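# Move the slotted finished part from fixture to table

## Task

Lift the finished part, the one recognizable by its milled slot, out of the fixture and set it down lying flat on the table top, while both blanks remain clamped in the fixture exactly where they sit now.

## Robot and tools

ROBOT. Two arms, left_arm and right_arm, each ending in a two-finger gripper. left_arm is the robot's own left and sits on the +y side; right_arm is on -y. Image sides do not follow these names. Base roots: left_arm (+0.094, +0.257, +0.640) m, quat_wxyz (+0.446, +0.472, +0.553, +0.522); right_arm (+0.094, -0.257, +0.640) m, quat_wxyz (+0.446, -0.472, +0.553, -0.522). The fingers point along the gripper's +z axis and close along its y axis. end_effector_position is the spot between the finger pads, roughly 1 cm short of the fingertips. Full opening is 0.094 m.

FRAME. All positions and offsets use one scene frame. z = 0 is the table-top height, directly above the middle of the robot's foot. +x points forward over the table, +y to the robot's left, +z up. The table surface starts near x = +0.15 m and may sit at an angle to the robot. Reported hand positions and orientations can be wrong by a few cm, more at long reach. Friction and weight can also leave a gripper resting a centimetre or more from where it was sent, without any contact.

execute_actions(actions, cameras). actions is a list of actions; each action is a list of at most 15 rows; each row is one control step of 1/30 s. If fewer than 15 rows are given, the final row repeats until 15 steps are done. Every row holds 14 numbers, each in [-1, 1], always for both arms: left_arm dx, dy, dz, rx, ry, rz, opening, then right_arm in the same order. The six pose numbers are an offset, measured from that arm's Hand target as it was when the action began, along scene axes; every row refers back to that same start, not to the row before. Scale: 1.0 equals 0.6 m of travel or 180 degrees. rx, ry, rz form one rotation vector, turning the gripper about its Hand target position. A translation longer than 1.0 may be cut down along its direction. opening is absolute: +1 fully open, -1 closed. Six zeros re-command the current Hand target (useful to release a push against something). Commanded orientation is clipped to within 40 degrees of the measured one each step. An empty actions list just reports state and images. cameras selects images: omitted, null or ["all"] gives all, [] gives none, an unknown name invalidates the call.

move(target, speed, blend, opening_speed, blocking, cameras). target is one 14-number row as above, or a list of up to 15 such rows; every row is an offset from the same starting Hand targets, not from the previous target. Each gripper follows a straight path; all arms finish together, taking at least 0.5 s and at most 10 s. speed is m/s per arm path, 0.002 to 4.3, default 0.25 (turn rate up to twice that in rad/s); one value or one per target. blend, in m, rounds corners of a list. opening_speed is the rate of finger change on the -1..1 scale per second, 0.2 or more. blocking=false returns after about 0.5 s while the move continues. Moves do not avoid obstacles or the other arm, and grippers lag and overshoot more when fast or when an arm is nearly straight. Keep paths away from an arm's own base, which can flip its shoulder posture. The result adds a move: line with the ending (done, off_target, moving, held, fault) and any limits (limits=paced: pose clipped; limits=held: steps withheld). done means within 10 mm and 2 degrees; neither done nor off_target tells you about contact.

wait(seconds): 0 to 10 s, arms keep their last command; a running move continues. stop(): brakes a running move. zoom_image(camera, region): closer look at a recent image; region [x0, y0, x1, y1] in pixels, origin top-left, at most 504 by 504. read_manual(section): only "licences". finished_scene(scene): ends the current scene, given its number; irreversible.

CAMERAS: cam_head_left, cam_head_right, cam_left_wrist, cam_right_wrist, each 504x504.

RESULTS. Per arm: end_effector_position (m), end_effector_quat_wxyz, Hand target (next offsets start here; a gripper resting short of it is re-asked by the next command, even all zeros), Joint positions (last entry is finger opening in m), Joint torques (includes arm weight; entries 3 and 4 wrap at ±28 N m), Joint velocities ("within noise" means still), grip_measured (opening on the command scale; empty it reads up to 2.7 mm wide; squeezing a hard part it reads up to about 3 mm narrower), grip_effort_nm (motor effort, negative closing, not pad force), Tool commands. Action calls also list some step positions.

GRASPING. Fingers go to the commanded grip_measured value; commanding about 0.05 below the touch reading gives full squeeze (50 to 64 N per pad). Release by commanding well above grip_measured.

AVOID. Dropping the part, opening while it moves, fast or hard contacts, targets far beyond a contact, any arm-to-arm press (including one gripper closing on the other's fingers), and anything leaving the table. Disturbing the clamped blanks spoils the goal. Loose objects may get brief outside nudges. Holding loads, stretched arms or pushing unreachable poses heat motors; MOTOR HOT appears at 85 °C, and at 100 °C an OVER-TEMPERATURE FAULT drops that arm for 30 to 60 s or more.

Each tool is called after "Call:" as a command line: name --argument value for each argument, lists and objects as JSON in quotes; but a table of rows of numbers goes row by row, as --pt "numbers of a row", without its own name.

## Session

Call:
execute_actions --actions '[]'

Scene clock: 0.00 s.
left_arm: end_effector_position=(+0.4078, -0.2870, +0.0927) grip_measured=+1.000 grip_effort_nm=n/a end_effector_quat_wxyz=(+0.302, +0.423, +0.849, +0.098) | right_arm: end_effector_position=(+0.6504, -0.4457, +0.1512) grip_measured=+1.000 grip_effort_nm=n/a end_effector_quat_wxyz=(+0.388, -0.319, +0.852, +0.150)
Joint positions: left_arm=[-2.514 2.376 1.674 1.506 -0.537 1.658 0.094] | right_arm=[1.049 1.314 1.15 1.285 -0.96 -0.075 0.094]
Joint velocities: within noise
Joint torques (N m): no reading
Motor temperatures (°C): left_arm=[27 30 32 33 32 29 30] | right_arm=[29 29 27 33 28 27 30]
Heat: left arm: hottest wrist pitch 33 °C; right arm: hottest wrist pitch 33 °C.
Hand target: left_arm +0.4051, -0.2895, +0.0970; +0.302, +0.424, +0.848, +0.094 | right_arm +0.6471, -0.4457, +0.1485; +0.387, -0.317, +0.853, +0.152
Tool commands: left_gripper/opening=+1.0 right_gripper/opening=+1.0

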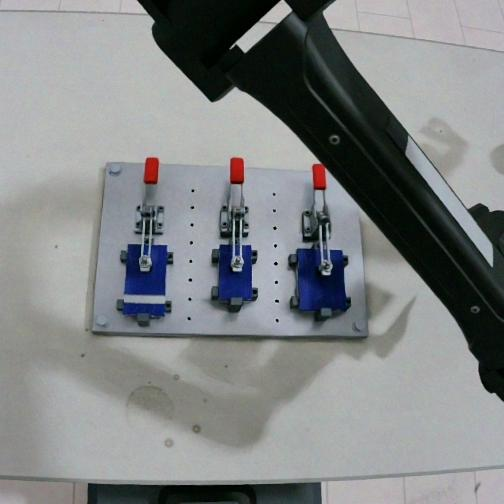

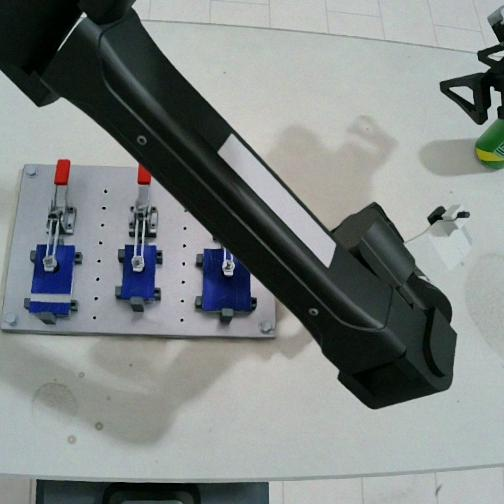

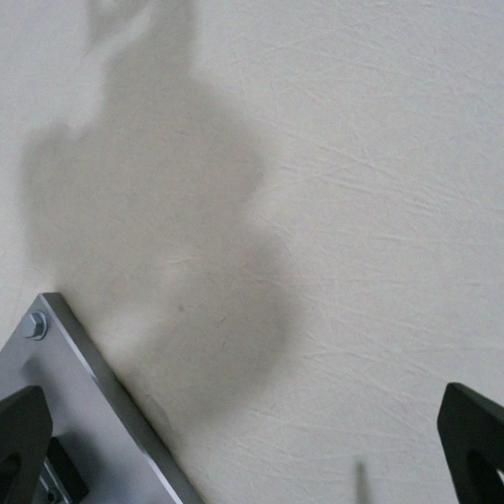

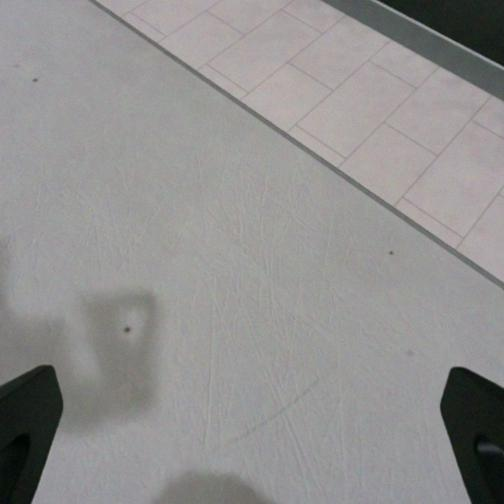

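Call:
zoom_image --camera "cam_head_left" --region '[90, 140, 230, 340]'

Call:
zoom_image --camera "cam_head_right" --region '[0, 140, 140, 340]'

Call:
zoom_image --camera "cam_head_left" --region '[200, 140, 380, 340]'

Scaled by 2.520 from the camera's 504x504 image, which has a finer 720x720 frame.

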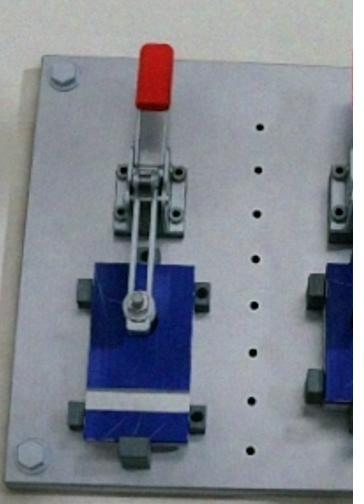

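Scaled by 2.520 from the camera's 504x504 image, which has a finer 720x720 frame.

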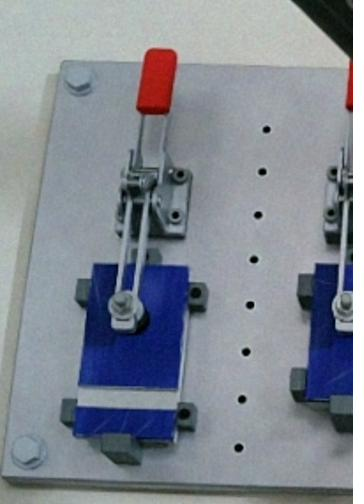

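Scaled by 2.520 from the camera's 504x504 image, which has a finer 720x720 frame.

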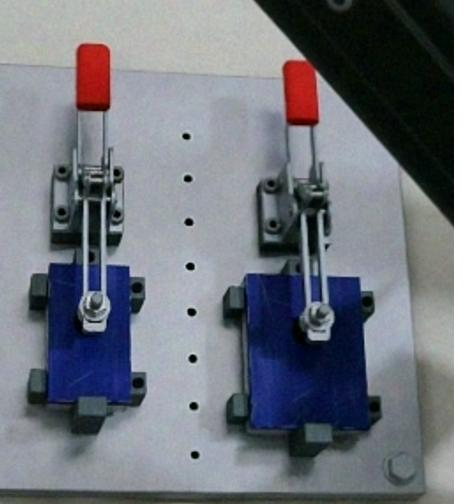

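Call:
move --pt "0 0 0.35 0 0 0 1 0 0 0 0 0 0 1" --pt "0.158 0.567 0.45 -0.063 0.203 0.285 1 0 0 0 0 0 0 1" --speed 0.3 --blend '[0.05, 0]'

Scene clock: 16.30 s.
left_arm: end_effector_position=(+0.4950, +0.0514, +0.3639) grip_measured=+1.000 grip_effort_nm=-0.012 end_effector_quat_wxyz=(-0.001, +0.010, +1.000, +0.006) | right_arm: end_effector_position=(+0.6504, -0.4457, +0.1512) grip_measured=+1.000 grip_effort_nm=0.017 end_effector_quat_wxyz=(+0.388, -0.319, +0.852, +0.150)
Joint positions: left_arm=[-2.839 0.912 0.603 0.506 -1.275 0.367 0.094] | right_arm=[1.049 1.314 1.15 1.285 -0.96 -0.075 0.094]
Joint velocities: within noise
Joint torques (N m): left_arm=[-6.07 -5.42 -0.92 -0.28 0.12 -0.25] | right_arm=[-5.19 -12.34 -0.53 1.78 0.05 -0.05]
Motor temperatures (°C): left_arm=[29 30 32 33 32 29 30] | right_arm=[29 30 27 33 28 27 30]
Heat: left arm: hottest wrist pitch 33 °C; right arm: hottest wrist pitch 33 °C.
Hand target: left_arm +0.4998, +0.0507, +0.3670; +0.000, +0.000, +1.000, +0.000 | right_arm +0.6471, -0.4457, +0.1485; +0.387, -0.317, +0.853, +0.152
Off the commanded pose: left_arm 0.006 m, 1 deg | right_arm 0.004 m, 0 deg.
move: done

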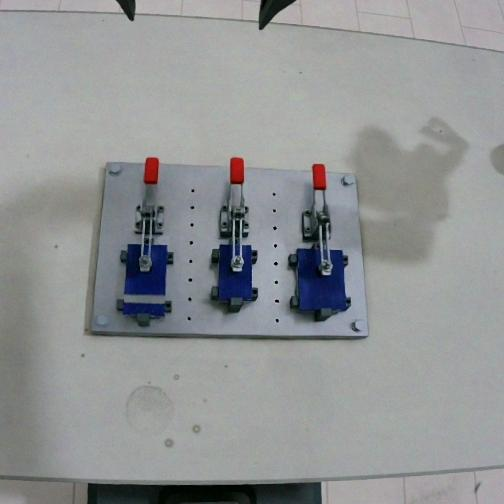

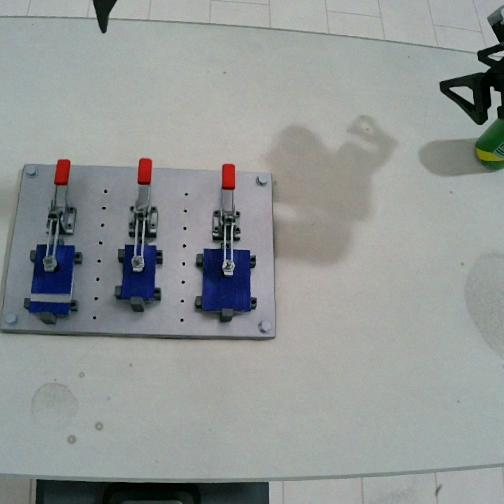

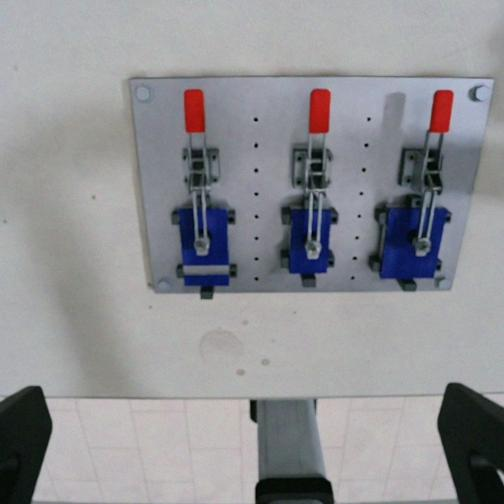

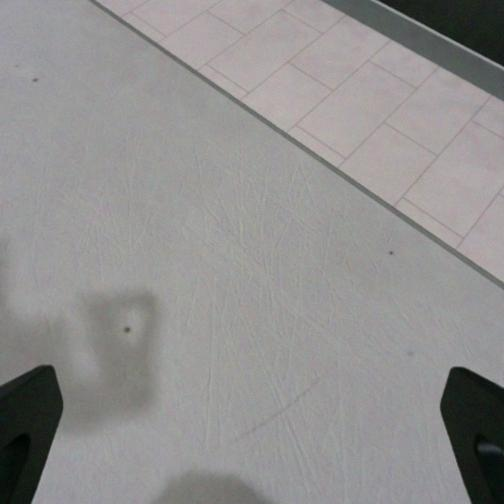

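Call:
zoom_image --camera "cam_left_wrist" --region '[120, 60, 280, 310]'

Call:
zoom_image --camera "cam_left_wrist" --region '[340, 60, 500, 310]'

Call:
zoom_image --camera "cam_head_left" --region '[100, 150, 200, 340]'

Call:
zoom_image --camera "cam_head_right" --region '[0, 150, 100, 340]'

Scaled by 2.016 from the camera's 504x504 image, which has a finer 720x720 frame.

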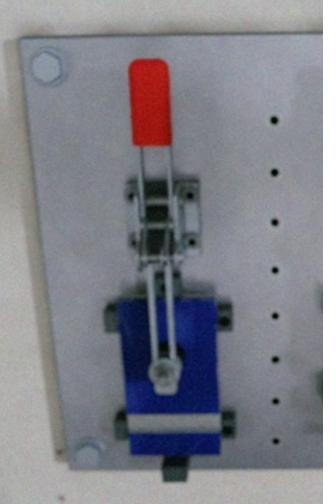

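Scaled by 2.016 from the camera's 504x504 image, which has a finer 720x720 frame.

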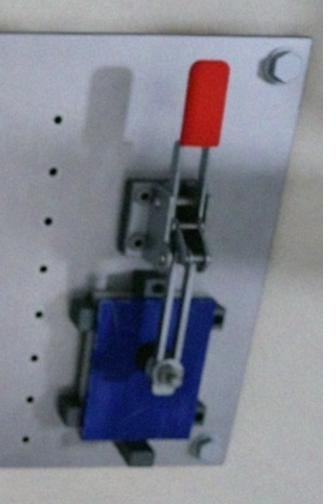

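Scaled by 2.653 from the camera's 504x504 image, which has a finer 720x720 frame.

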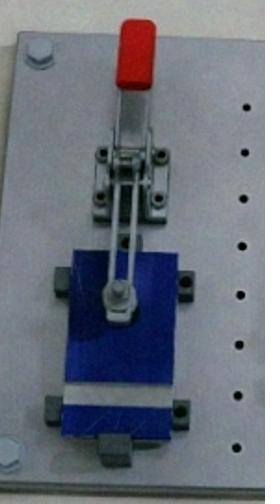

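Scaled by 2.653 from the camera's 504x504 image, which has a finer 720x720 frame.

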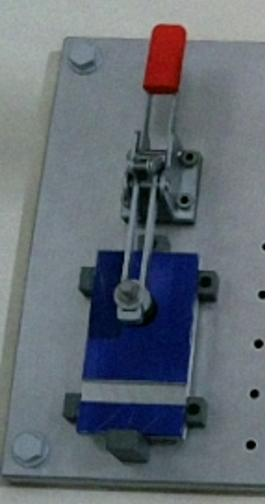

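Call:
move --target '[-0.0833, 0.4667, -0.3783, -0.385, -0.385, -0.385, 1, 0,0,0,0,0,0, 1]' --speed 0.25

Scene clock: 42.50 s.
left_arm: end_effector_position=(+0.4518, +0.3236, +0.1406) grip_measured=+1.000 grip_effort_nm=-0.012 end_effector_quat_wxyz=(+0.418, +0.545, +0.627, -0.368) | right_arm: end_effector_position=(+0.6504, -0.4457, +0.1512) grip_measured=+1.000 grip_effort_nm=0.022 end_effector_quat_wxyz=(+0.388, -0.319, +0.852, +0.150)
Joint positions: left_arm=[-1.181 1.492 1.009 1.361 1.572 0.749 0.094] | right_arm=[1.049 1.314 1.15 1.285 -0.96 -0.075 0.094]
Joint velocities: within noise
Joint torques (N m): left_arm=[4.72 -11.87 -3.43 1.69 0.52 0.11] | right_arm=[-5.25 -12.34 -0.53 1.78 0.05 -0.05]
Motor temperatures (°C): left_arm=[28 30 32 33 32 29 30] | right_arm=[29 32 27 33 28 27 30]
Heat: left arm: hottest wrist pitch 33 °C; right arm: hottest wrist pitch 33 °C.
Hand target: left_arm +0.4499, +0.3307, +0.1400; +0.500, +0.500, +0.500, -0.500 | right_arm +0.6471, -0.4457, +0.1485; +0.387, -0.317, +0.853, +0.152
Off the commanded pose: left_arm 0.007 m, 24 deg | right_arm 0.004 m, 0 deg.
joint sent to its limit (left arm) — joint 5 (wrist yaw), upper limit. The joint targets are off in orientation, not in position.
move: off_target (left_arm)

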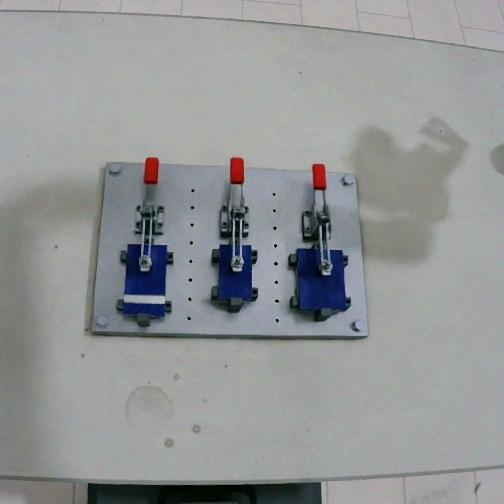

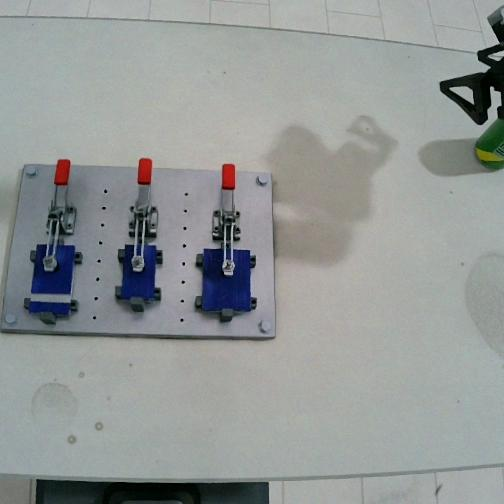

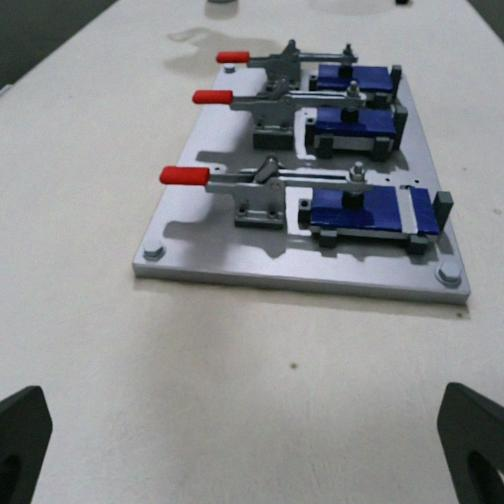

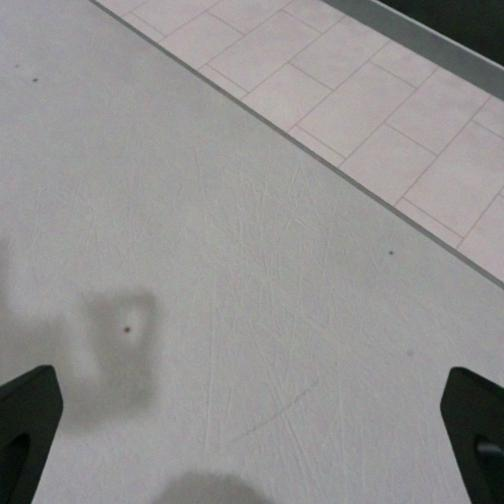

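Call:
zoom_image --camera "cam_left_wrist" --region '[130, 120, 480, 310]'

Scaled by 1.440 from the camera's 504x504 image, which has a finer 720x720 frame.

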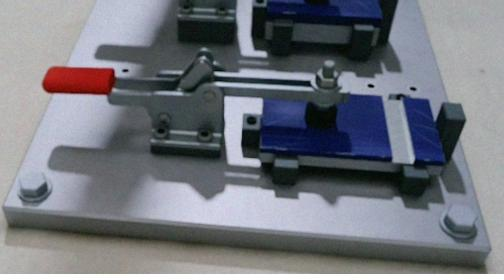

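Call:
move --target '[0.1833, -0.3777, 0.1, 0.504, 0.504, 0.291, 1, 0,0,0,0,0,0, 1]' --speed 0.3

Scene clock: 72.60 s.
left_arm: end_effector_position=(+0.5609, +0.1112, +0.1983) grip_measured=+1.000 grip_effort_nm=-0.007 end_effector_quat_wxyz=(-0.254, +0.001, +0.967, +0.004) | right_arm: end_effector_position=(+0.6504, -0.4457, +0.1512) grip_measured=+1.000 grip_effort_nm=0.017 end_effector_quat_wxyz=(+0.388, -0.319, +0.852, +0.150)
Joint positions: left_arm=[-2.295 1.113 1.325 -0.825 -0.719 -0.255 0.094] | right_arm=[1.049 1.314 1.15 1.285 -0.96 -0.075 0.094]
Joint velocities: within noise
Joint torques (N m): left_arm=[-7.12 -12.81 0.94 -1.06 0.13 -0.27] | right_arm=[-5.25 -12.34 -0.53 1.78 0.05 -0.05]
Motor temperatures (°C): left_arm=[28 31 32 33 32 29 29] | right_arm=[29 33 27 33 28 27 30]
Heat: left arm: hottest wrist pitch 33 °C; right arm: hottest shoulder 33 °C.
Hand target: left_arm +0.5600, +0.1041, +0.2000; -0.259, +0.000, +0.966, +0.000 | right_arm +0.6471, -0.4457, +0.1485; +0.387, -0.317, +0.853, +0.152
Off the commanded pose: left_arm 0.007 m, 1 deg | right_arm 0.004 m, 0 deg.
move: done

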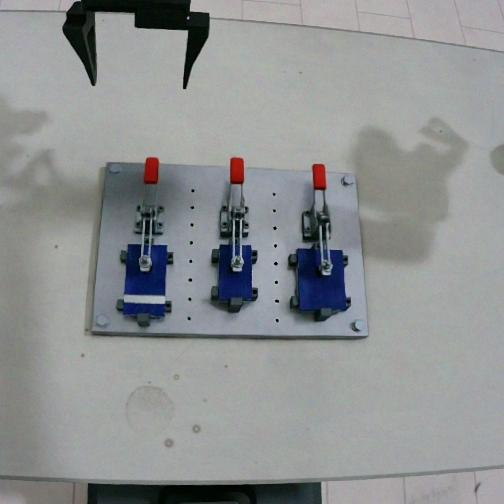

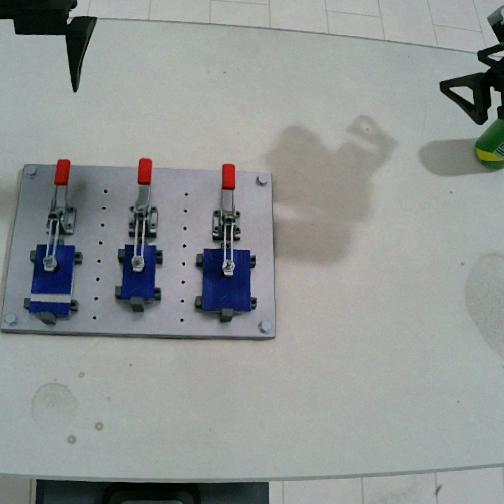

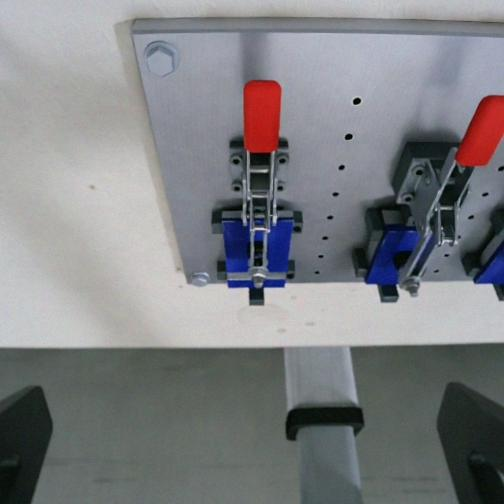

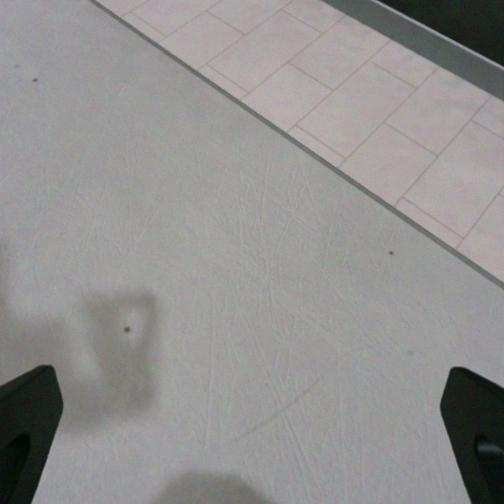

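Call:
move --target '[-0.0417, 0, -0.18, 0, 0, 0, 0.1, 0,0,0,0,0,0, 1]' --speed 0.2

Scene clock: 78.80 s.
left_arm: end_effector_position=(+0.5316, +0.0989, +0.0957) grip_measured=+0.103 grip_effort_nm=-0.139 end_effector_quat_wxyz=(-0.263, -0.003, +0.965, -0.002) | right_arm: end_effector_position=(+0.6504, -0.4457, +0.1512) grip_measured=+1.000 grip_effort_nm=0.022 end_effector_quat_wxyz=(+0.388, -0.319, +0.852, +0.150)
Joint positions: left_arm=[-2.143 1.323 1.433 -0.679 -0.574 -0.165 0.052] | right_arm=[1.049 1.314 1.15 1.285 -0.96 -0.075 0.094]
Joint velocities: within noise
Joint torques (N m): left_arm=[-5.95 -14.8 0.02 -0.2 0.14 0.12] | right_arm=[-5.25 -12.34 -0.53 1.78 0.05 -0.05]
Motor temperatures (°C): left_arm=[28 31 32 33 32 29 29] | right_arm=[29 33 26 33 28 27 30]
Heat: left arm: hottest wrist pitch 33 °C; right arm: hottest shoulder 33 °C.
Hand target: left_arm +0.5348, +0.1040, +0.0919; -0.259, +0.000, +0.966, +0.000 | right_arm +0.6471, -0.4457, +0.1485; +0.387, -0.317, +0.853, +0.152
Off the commanded pose: left_arm 0.007 m, 1 deg | right_arm 0.004 m, 0 deg.
move: done

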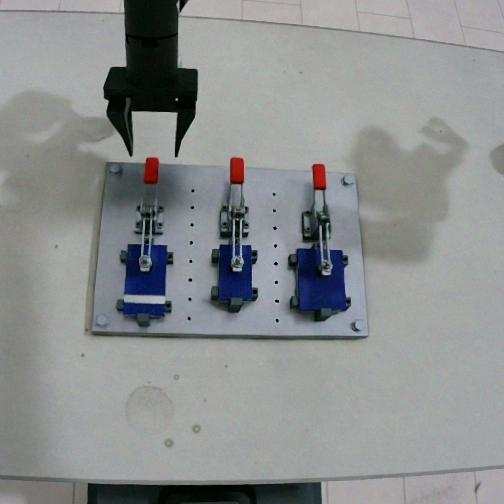

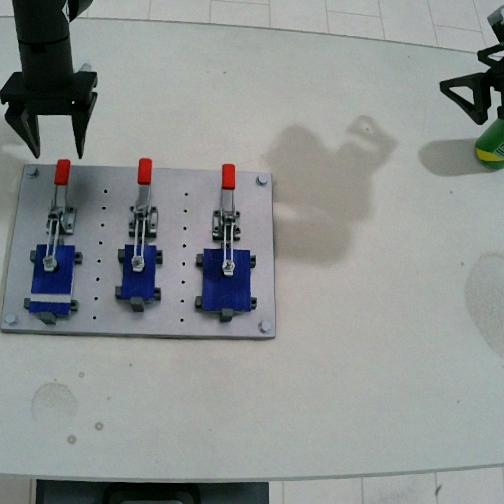

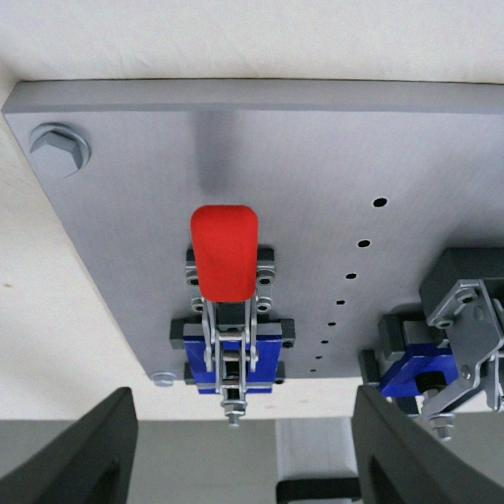

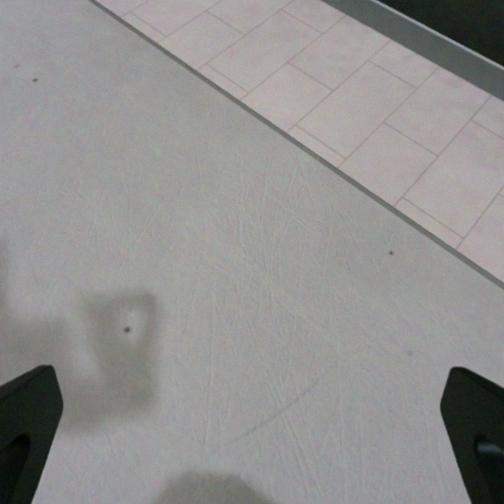

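Call:
move --target '[0.005, 0.0108, -0.0865, 0, 0, 0, 0.1, 0,0,0,0,0,0, 1]' --speed 0.1 --cameras '["cam_head_left", "cam_left_wrist"]'

Scene clock: 85.00 s.
left_arm: end_effector_position=(+0.5365, +0.1053, +0.0452) grip_measured=+0.103 grip_effort_nm=-0.149 end_effector_quat_wxyz=(-0.261, -0.005, +0.965, -0.003) | right_arm: end_effector_position=(+0.6504, -0.4457, +0.1512) grip_measured=+1.000 grip_effort_nm=0.022 end_effector_quat_wxyz=(+0.388, -0.319, +0.852, +0.150)
Joint positions: left_arm=[-2.076 1.425 1.551 -0.668 -0.516 -0.124 0.052] | right_arm=[1.049 1.314 1.15 1.285 -0.96 -0.075 0.094]
Joint velocities: within noise
Joint torques (N m): left_arm=[-6.01 -14.86 0.34 -0.27 0.13 0.11] | right_arm=[-5.25 -12.4 -0.51 1.78 0.05 -0.05]
Motor temperatures (°C): left_arm=[28 31 32 33 31 29 29] | right_arm=[29 33 26 33 28 27 30]
Heat: left arm: hottest wrist pitch 33 °C; right arm: hottest shoulder 33 °C.
Hand target: left_arm +0.5380, +0.1105, +0.0401; -0.258, +0.000, +0.966, +0.000 | right_arm +0.6471, -0.4457, +0.1485; +0.387, -0.317, +0.853, +0.152
Off the commanded pose: left_arm 0.007 m, 1 deg | right_arm 0.004 m, 0 deg.
move: done
Images, in order (width x height): cam_head_left 504x504, cam_left_wrist 504x504.

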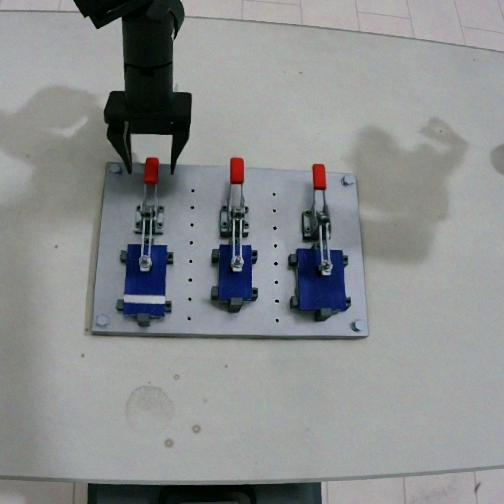

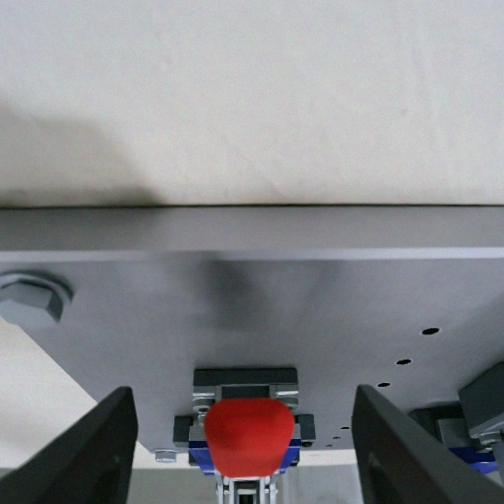

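Call:
move --target '[0, 0, 0, 0, 0, 0, -0.75, 0,0,0,0,0,0, 1]' --opening_speed 0.6 --cameras '["cam_left_wrist"]'

Scene clock: 87.87 s.
left_arm: end_effector_position=(+0.5382, +0.1049, +0.0450) grip_measured=-0.659 grip_effort_nm=-0.984 end_effector_quat_wxyz=(-0.260, -0.005, +0.966, -0.005) | right_arm: end_effector_position=(+0.6504, -0.4457, +0.1512) grip_measured=+1.000 grip_effort_nm=0.017 end_effector_quat_wxyz=(+0.388, -0.319, +0.852, +0.150)
Joint positions: left_arm=[-2.076 1.425 1.554 -0.668 -0.512 -0.122 0.016] | right_arm=[1.049 1.314 1.15 1.285 -0.96 -0.075 0.094]
Joint velocities: within noise
Joint torques (N m): left_arm=[-6.01 -14.97 0.2 -0.29 0 0.1] | right_arm=[-5.25 -12.34 -0.51 1.78 0.05 -0.05]
Motor temperatures (°C): left_arm=[28 31 32 33 31 29 29] | right_arm=[29 33 26 33 28 27 30]
Heat: left arm: hottest wrist pitch 33 °C; right arm: hottest shoulder 33 °C.
Hand target: left_arm +0.5380, +0.1106, +0.0401; -0.259, +0.000, +0.966, +0.000 | right_arm +0.6471, -0.4457, +0.1485; +0.387, -0.317, +0.853, +0.152
Off the commanded pose: left_arm 0.007 m, 1 deg | right_arm 0.004 m, 0 deg.
move: done
Images, in order (width x height): cam_left_wrist 504x504.

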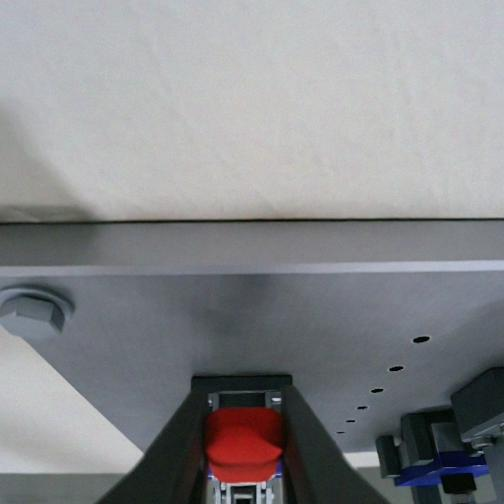

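Call:
move --target '[-0.0072, 0, 0.041, 0, -0.061, 0, -0.75, 0,0,0,0,0,0, 1]' --speed 0.08 --cameras '["cam_head_left", "cam_left_wrist"]'

Scene clock: 92.67 s.
left_arm: end_effector_position=(+0.5327, +0.1046, +0.0568) grip_measured=-0.663 grip_effort_nm=-1.038 end_effector_quat_wxyz=(-0.167, -0.005, +0.986, -0.005) | right_arm: end_effector_position=(+0.6504, -0.4457, +0.1512) grip_measured=+1.000 grip_effort_nm=0.017 end_effector_quat_wxyz=(+0.388, -0.319, +0.852, +0.150)
Joint positions: left_arm=[-2.091 1.34 1.335 -0.317 -0.539 -0.018 0.016] | right_arm=[1.049 1.314 1.15 1.285 -0.96 -0.075 0.094]
Joint velocities: within noise
Joint torques (N m): left_arm=[-6.71 -16.32 -2.91 -0.17 -0.34 0.03] | right_arm=[-5.25 -12.34 -0.51 1.78 0.05 -0.05]
Motor temperatures (°C): left_arm=[28 31 32 33 31 29 30] | right_arm=[29 33 26 32 28 27 30]
Heat: left arm: hottest wrist pitch 33 °C; right arm: hottest shoulder 33 °C.
Hand target: left_arm +0.5334, +0.1106, +0.0646; -0.165, +0.000, +0.986, +0.000 | right_arm +0.6471, -0.4457, +0.1485; +0.387, -0.317, +0.853, +0.152
Off the commanded pose: left_arm 0.010 m, 1 deg | right_arm 0.004 m, 0 deg.
move: done
Images, in order (width x height): cam_head_left 504x504, cam_left_wrist 504x504.

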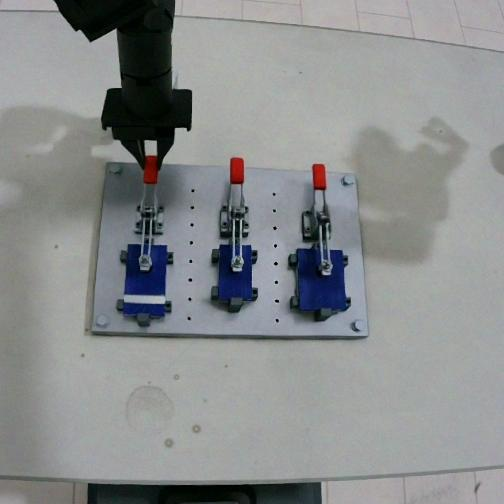

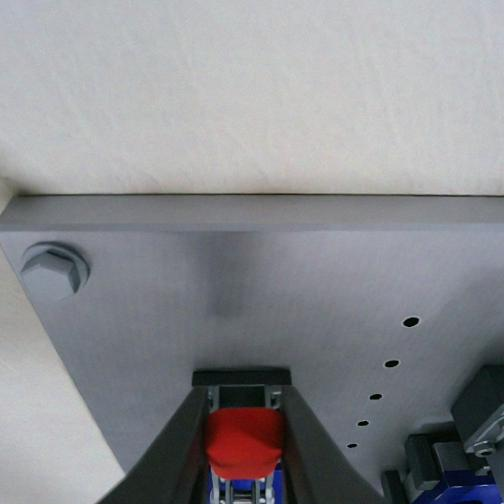

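Call:
move --target '[-0.02, 0, 0.037, 0, -0.061, 0, -0.75, 0,0,0,0,0,0, 1]' --speed 0.08 --cameras '["cam_head_left", "cam_left_wrist"]'

Scene clock: 95.60 s.
left_arm: end_effector_position=(+0.5237, +0.1044, +0.0694) grip_measured=-0.663 grip_effort_nm=-1.043 end_effector_quat_wxyz=(-0.068, -0.006, +0.998, -0.004) | right_arm: end_effector_position=(+0.6504, -0.4457, +0.1512) grip_measured=+1.000 grip_effort_nm=0.017 end_effector_quat_wxyz=(+0.388, -0.319, +0.852, +0.150)
Joint positions: left_arm=[-2.1 1.294 1.137 0.066 -0.539 0.099 0.016] | right_arm=[1.049 1.314 1.15 1.285 -0.96 -0.075 0.094]
Joint velocities: within noise
Joint torques (N m): left_arm=[-7.24 -16.79 -5.68 -0.28 -0.63 -0.02] | right_arm=[-5.19 -12.34 -0.51 1.78 0.05 -0.05]
Motor temperatures (°C): left_arm=[28 31 32 33 31 29 30] | right_arm=[29 33 26 32 28 27 30]
Heat: left arm: hottest wrist pitch 33 °C; right arm: hottest shoulder 33 °C.
Hand target: left_arm +0.5214, +0.1105, +0.0868; -0.070, +0.000, +0.998, +0.000 | right_arm +0.6471, -0.4457, +0.1485; +0.387, -0.317, +0.853, +0.152
Off the commanded pose: left_arm 0.019 m, 1 deg | right_arm 0.004 m, 0 deg.
move: off_target (left_arm)
Images, in order (width x height): cam_head_left 504x504, cam_left_wrist 504x504.

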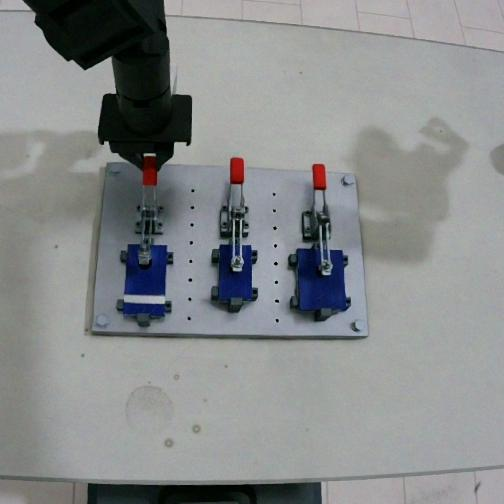

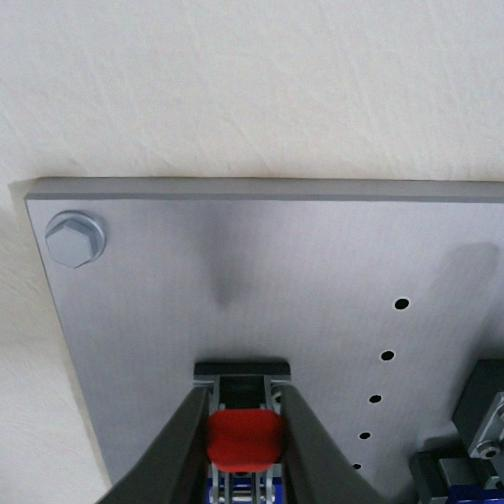

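Call:
move --target '[-0.01, 0, 0.035, 0, -0.045, 0, -0.75, 0,0,0,0,0,0, 1]' --speed 0.08 --cameras '["cam_head_left", "cam_left_wrist"]'

Call:
zoom_image --camera "cam_head_left" --region '[90, 140, 200, 340]'

Scene clock: 98.57 s.
left_arm: end_effector_position=(+0.5108, +0.1046, +0.0815) grip_measured=-0.663 grip_effort_nm=-1.033 end_effector_quat_wxyz=(-0.005, -0.002, +1.000, -0.003) | right_arm: end_effector_position=(+0.6504, -0.4457, +0.1512) grip_measured=+1.000 grip_effort_nm=0.027 end_effector_quat_wxyz=(+0.388, -0.319, +0.852, +0.150)
Joint positions: left_arm=[-2.103 1.286 1.008 0.332 -0.528 0.18 0.016] | right_arm=[1.049 1.314 1.15 1.285 -0.96 -0.075 0.094]
Joint velocities: within noise
Joint torques (N m): left_arm=[-8.06 -17.61 -7.49 0.73 -0.78 0.07] | right_arm=[-5.25 -12.4 -0.51 1.8 0.05 -0.05]
Motor temperatures (°C): left_arm=[28 32 32 33 32 29 30] | right_arm=[29 33 26 32 28 27 30]
Heat: left arm: hottest wrist pitch 33 °C; right arm: hottest shoulder 33 °C.
Hand target: left_arm +0.5156, +0.1106, +0.1078; +0.001, +0.000, +1.000, +0.000 | right_arm +0.6471, -0.4457, +0.1485; +0.387, -0.317, +0.853, +0.152
Off the commanded pose: left_arm 0.027 m, 1 deg | right_arm 0.004 m, 0 deg.
move: off_target (left_arm)
Images, in order (width x height): cam_head_left 504x504, cam_left_wrist 504x504.

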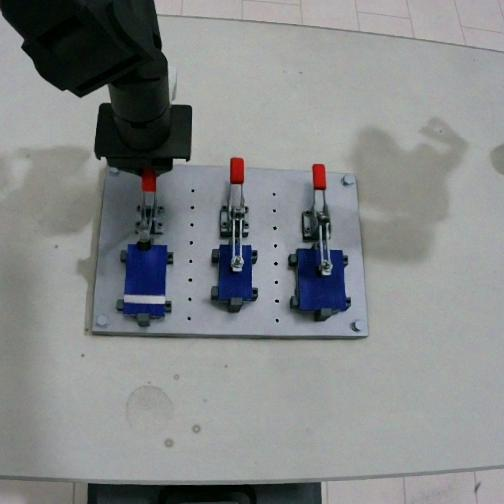

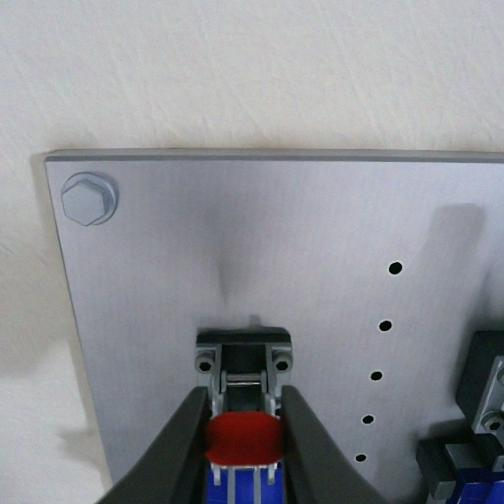

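Scaled by 2.520 from the camera's 504x504 image, which has a finer 720x720 frame.

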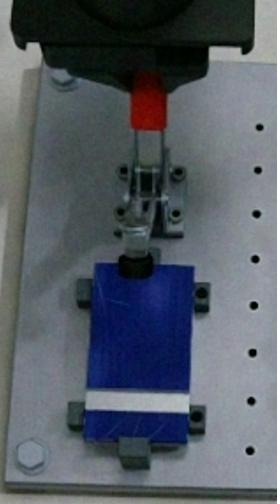

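Call:
move --target '[-0.065, 0, -0.01, 0, -0.05, 0, -0.75, 0,0,0,0,0,0, 1]' --speed 0.08 --cameras '["cam_head_left", "cam_left_wrist"]'

Call:
zoom_image --camera "cam_head_left" --region '[90, 140, 200, 340]'

Scene clock: 102.47 s.
left_arm: end_effector_position=(+0.5000, +0.1041, +0.0863) grip_measured=-0.663 grip_effort_nm=-1.043 end_effector_quat_wxyz=(+0.092, -0.008, +0.996, -0.004) | right_arm: end_effector_position=(+0.6504, -0.4457, +0.1512) grip_measured=+1.000 grip_effort_nm=0.017 end_effector_quat_wxyz=(+0.388, -0.319, +0.852, +0.150)
Joint positions: left_arm=[-2.089 1.347 0.897 0.719 -0.467 0.27 0.016] | right_arm=[1.049 1.314 1.15 1.285 -0.96 -0.075 0.094]
Joint velocities: within noise
Joint torques (N m): left_arm=[-6.12 -13.33 -10.09 1.33 -0.37 -0.06] | right_arm=[-5.25 -12.4 -0.51 1.78 0.05 -0.05]
Motor temperatures (°C): left_arm=[28 32 32 33 32 29 30] | right_arm=[29 33 26 32 28 27 30]
Heat: left arm: hottest wrist pitch 33 °C; right arm: hottest shoulder 33 °C.
Hand target: left_arm +0.4766, +0.1105, +0.1019; +0.079, +0.000, +0.997, +0.000 | right_arm +0.6471, -0.4457, +0.1485; +0.387, -0.317, +0.853, +0.152
Off the commanded pose: left_arm 0.029 m, 2 deg | right_arm 0.004 m, 0 deg.
move: off_target (left_arm)
Images, in order (width x height): cam_head_left 504x504, cam_left_wrist 504x504.

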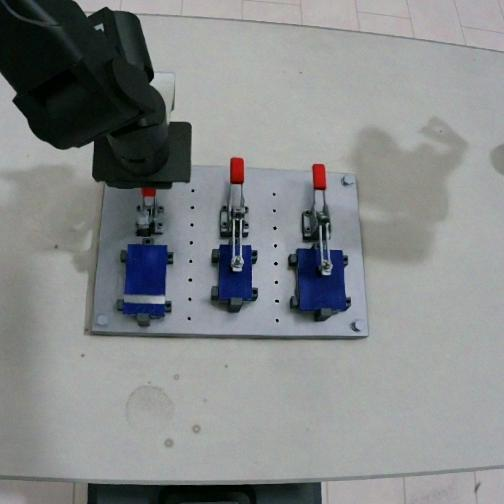

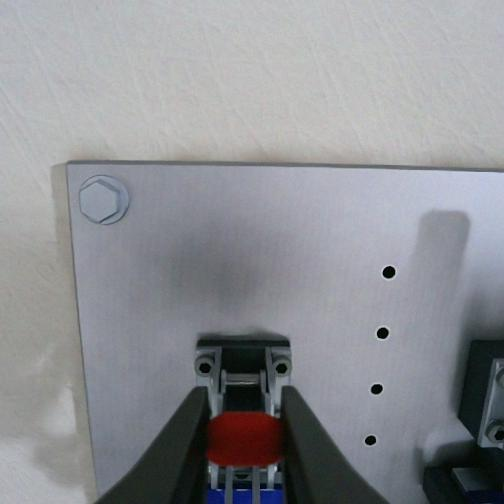

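Scaled by 2.520 from the camera's 504x504 image, which has a finer 720x720 frame.

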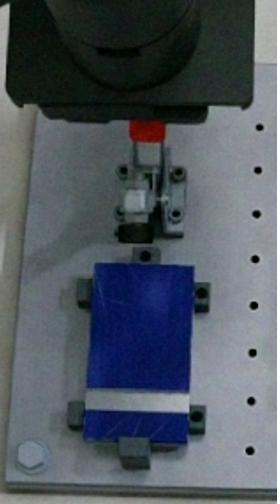

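Call:
move --target '[-0.02, 0, -0.005, 0, -0.02, 0, -0.75, 0,0,0,0,0,0, 1]' --speed 0.08 --cameras '["cam_head_left", "cam_left_wrist"]'

Call:
zoom_image --camera "cam_head_left" --region '[90, 140, 200, 340]'

Scene clock: 105.03 s.
left_arm: end_effector_position=(+0.4961, +0.1042, +0.0871) grip_measured=-0.663 grip_effort_nm=-1.038 end_effector_quat_wxyz=(+0.131, -0.010, +0.991, -0.004) | right_arm: end_effector_position=(+0.6504, -0.4457, +0.1512) grip_measured=+1.000 grip_effort_nm=0.017 end_effector_quat_wxyz=(+0.388, -0.319, +0.852, +0.150)
Joint positions: left_arm=[-2.08 1.386 0.869 0.867 -0.436 0.299 0.016] | right_arm=[1.049 1.314 1.15 1.285 -0.96 -0.075 0.094]
Joint velocities: within noise
Joint torques (N m): left_arm=[-5.71 -11.75 -10.51 1.44 -0.31 -0.05] | right_arm=[-5.25 -12.4 -0.53 1.78 0.05 -0.05]
Motor temperatures (°C): left_arm=[28 32 32 33 32 29 31] | right_arm=[29 33 26 32 28 27 30]
Heat: left arm: hottest wrist pitch 33 °C; right arm: hottest shoulder 33 °C.
Hand target: left_arm +0.4644, +0.1105, +0.0989; +0.110, +0.000, +0.994, +0.000 | right_arm +0.6471, -0.4457, +0.1485; +0.387, -0.317, +0.853, +0.152
Off the commanded pose: left_arm 0.034 m, 3 deg | right_arm 0.004 m, 0 deg.
move: off_target (left_arm)
Images, in order (width x height): cam_head_left 504x504, cam_left_wrist 504x504.

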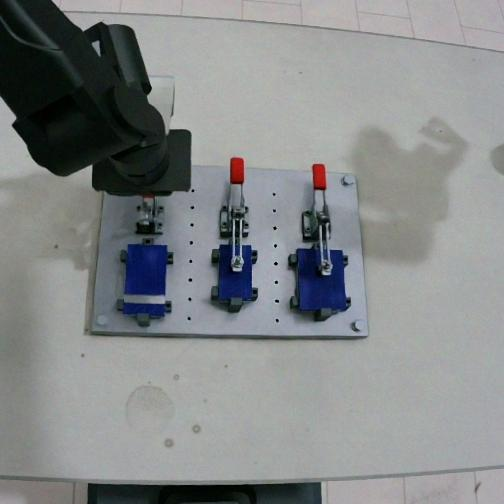

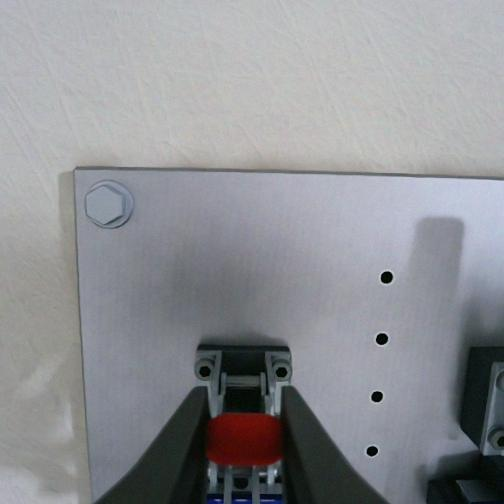

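Scaled by 2.520 from the camera's 504x504 image, which has a finer 720x720 frame.

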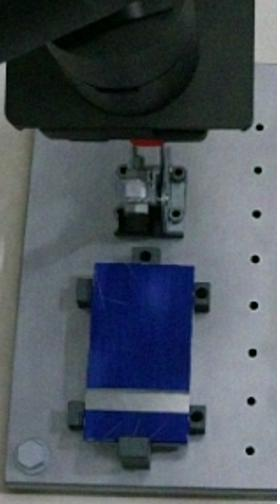

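Call:
move --target '[-0.02, 0, 0.0, 0, -0.03, 0, -0.75, 0,0,0,0,0,0, 1]' --speed 0.08 --cameras '["cam_head_left", "cam_left_wrist"]'

Call:
zoom_image --camera "cam_head_left" --region '[90, 140, 200, 340]'

Scene clock: 107.33 s.
left_arm: end_effector_position=(+0.4907, +0.1042, +0.0882) grip_measured=-0.663 grip_effort_nm=-1.038 end_effector_quat_wxyz=(+0.184, -0.012, +0.983, -0.003) | right_arm: end_effector_position=(+0.6504, -0.4457, +0.1512) grip_measured=+1.000 grip_effort_nm=0.017 end_effector_quat_wxyz=(+0.388, -0.319, +0.852, +0.150)
Joint positions: left_arm=[-2.067 1.452 0.845 1.067 -0.392 0.335 0.016] | right_arm=[1.049 1.314 1.15 1.285 -0.96 -0.075 0.094]
Joint velocities: within noise
Joint torques (N m): left_arm=[-5.48 -10.64 -11.43 1.78 -0.29 -0.1] | right_arm=[-5.25 -12.4 -0.51 1.78 0.05 -0.05]
Motor temperatures (°C): left_arm=[28 32 33 33 32 29 31] | right_arm=[29 33 26 32 28 27 30]
Heat: left arm: hottest elbow 33 °C; right arm: hottest shoulder 33 °C.
Hand target: left_arm +0.4526, +0.1105, +0.0989; +0.157, +0.000, +0.988, +0.000 | right_arm +0.6471, -0.4457, +0.1485; +0.387, -0.317, +0.853, +0.152
Off the commanded pose: left_arm 0.040 m, 3 deg | right_arm 0.004 m, 0 deg.
move: off_target (left_arm)
Images, in order (width x height): cam_head_left 504x504, cam_left_wrist 504x504.

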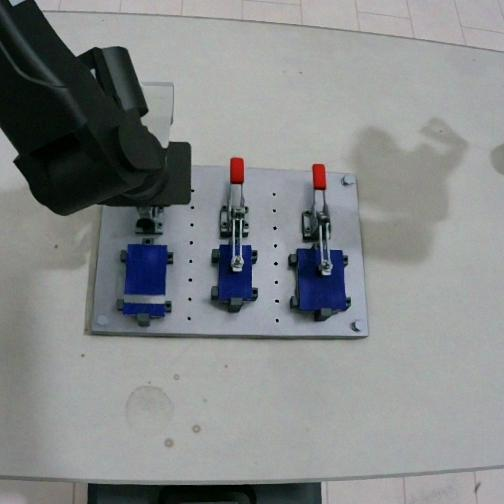

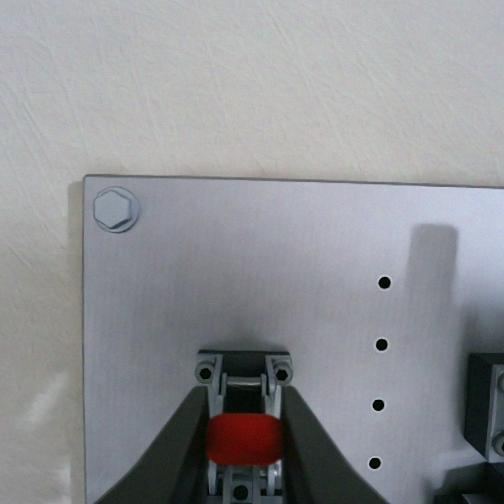

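Scaled by 2.520 from the camera's 504x504 image, which has a finer 720x720 frame.

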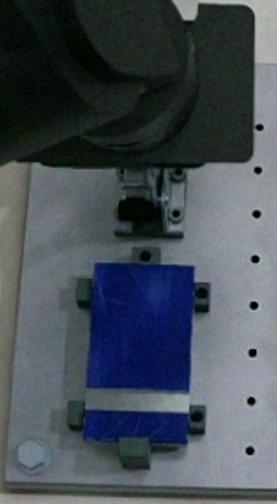

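Call:
move --target '[0.05, -0.005, -0.02, 0, 0, 0, -0.75, 0,0,0,0,0,0, 1]' --speed 0.1 --cameras '["cam_head_left", "cam_left_wrist"]'

Call:
zoom_image --camera "cam_head_left" --region '[90, 140, 200, 340]'

Scene clock: 109.53 s.
left_arm: end_effector_position=(+0.4924, +0.1045, +0.0873) grip_measured=-0.663 grip_effort_nm=-1.038 end_effector_quat_wxyz=(+0.172, -0.006, +0.985, -0.006) | right_arm: end_effector_position=(+0.6504, -0.4457, +0.1512) grip_measured=+1.000 grip_effort_nm=0.017 end_effector_quat_wxyz=(+0.388, -0.319, +0.852, +0.150)
Joint positions: left_arm=[-2.067 1.435 0.849 1.018 -0.393 0.336 0.016] | right_arm=[1.049 1.314 1.15 1.285 -0.96 -0.075 0.094]
Joint velocities: within noise
Joint torques (N m): left_arm=[-5.83 -11.16 -5.48 0.08 -0.39 -0.08] | right_arm=[-5.19 -12.34 -0.53 1.78 0.05 -0.05]
Motor temperatures (°C): left_arm=[28 32 33 33 32 29 31] | right_arm=[29 33 26 32 28 27 30]
Heat: left arm: hottest elbow 33 °C; right arm: hottest shoulder 33 °C.
Hand target: left_arm +0.4826, +0.1077, +0.0868; +0.157, +0.000, +0.988, +0.000 | right_arm +0.6471, -0.4457, +0.1485; +0.387, -0.317, +0.853, +0.152
Off the commanded pose: left_arm 0.010 m, 2 deg | right_arm 0.004 m, 0 deg.
move: done
Images, in order (width x height): cam_head_left 504x504, cam_left_wrist 504x504.

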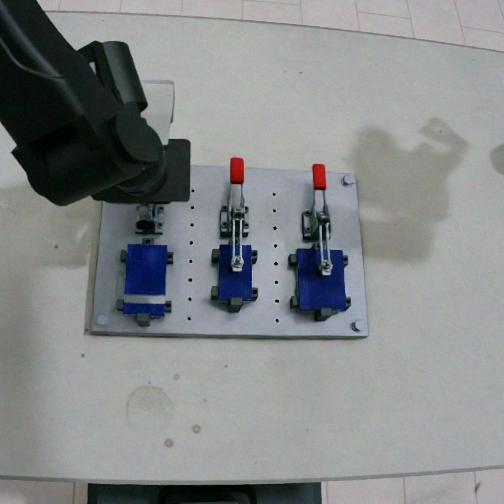

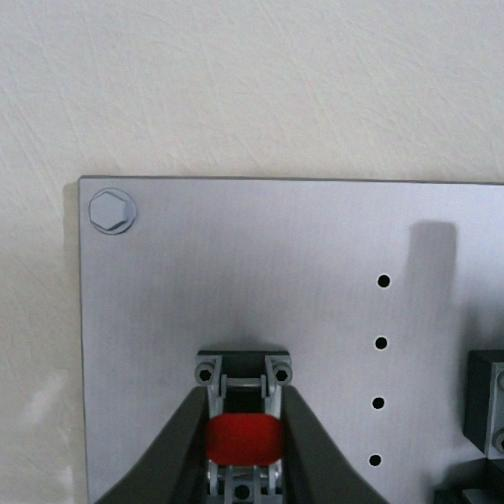

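Scaled by 2.520 from the camera's 504x504 image, which has a finer 720x720 frame.

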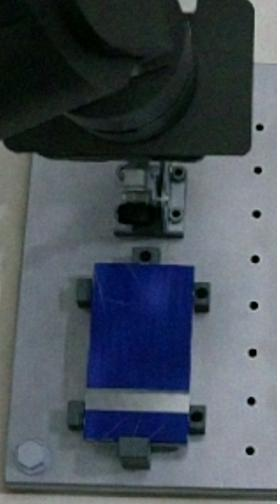

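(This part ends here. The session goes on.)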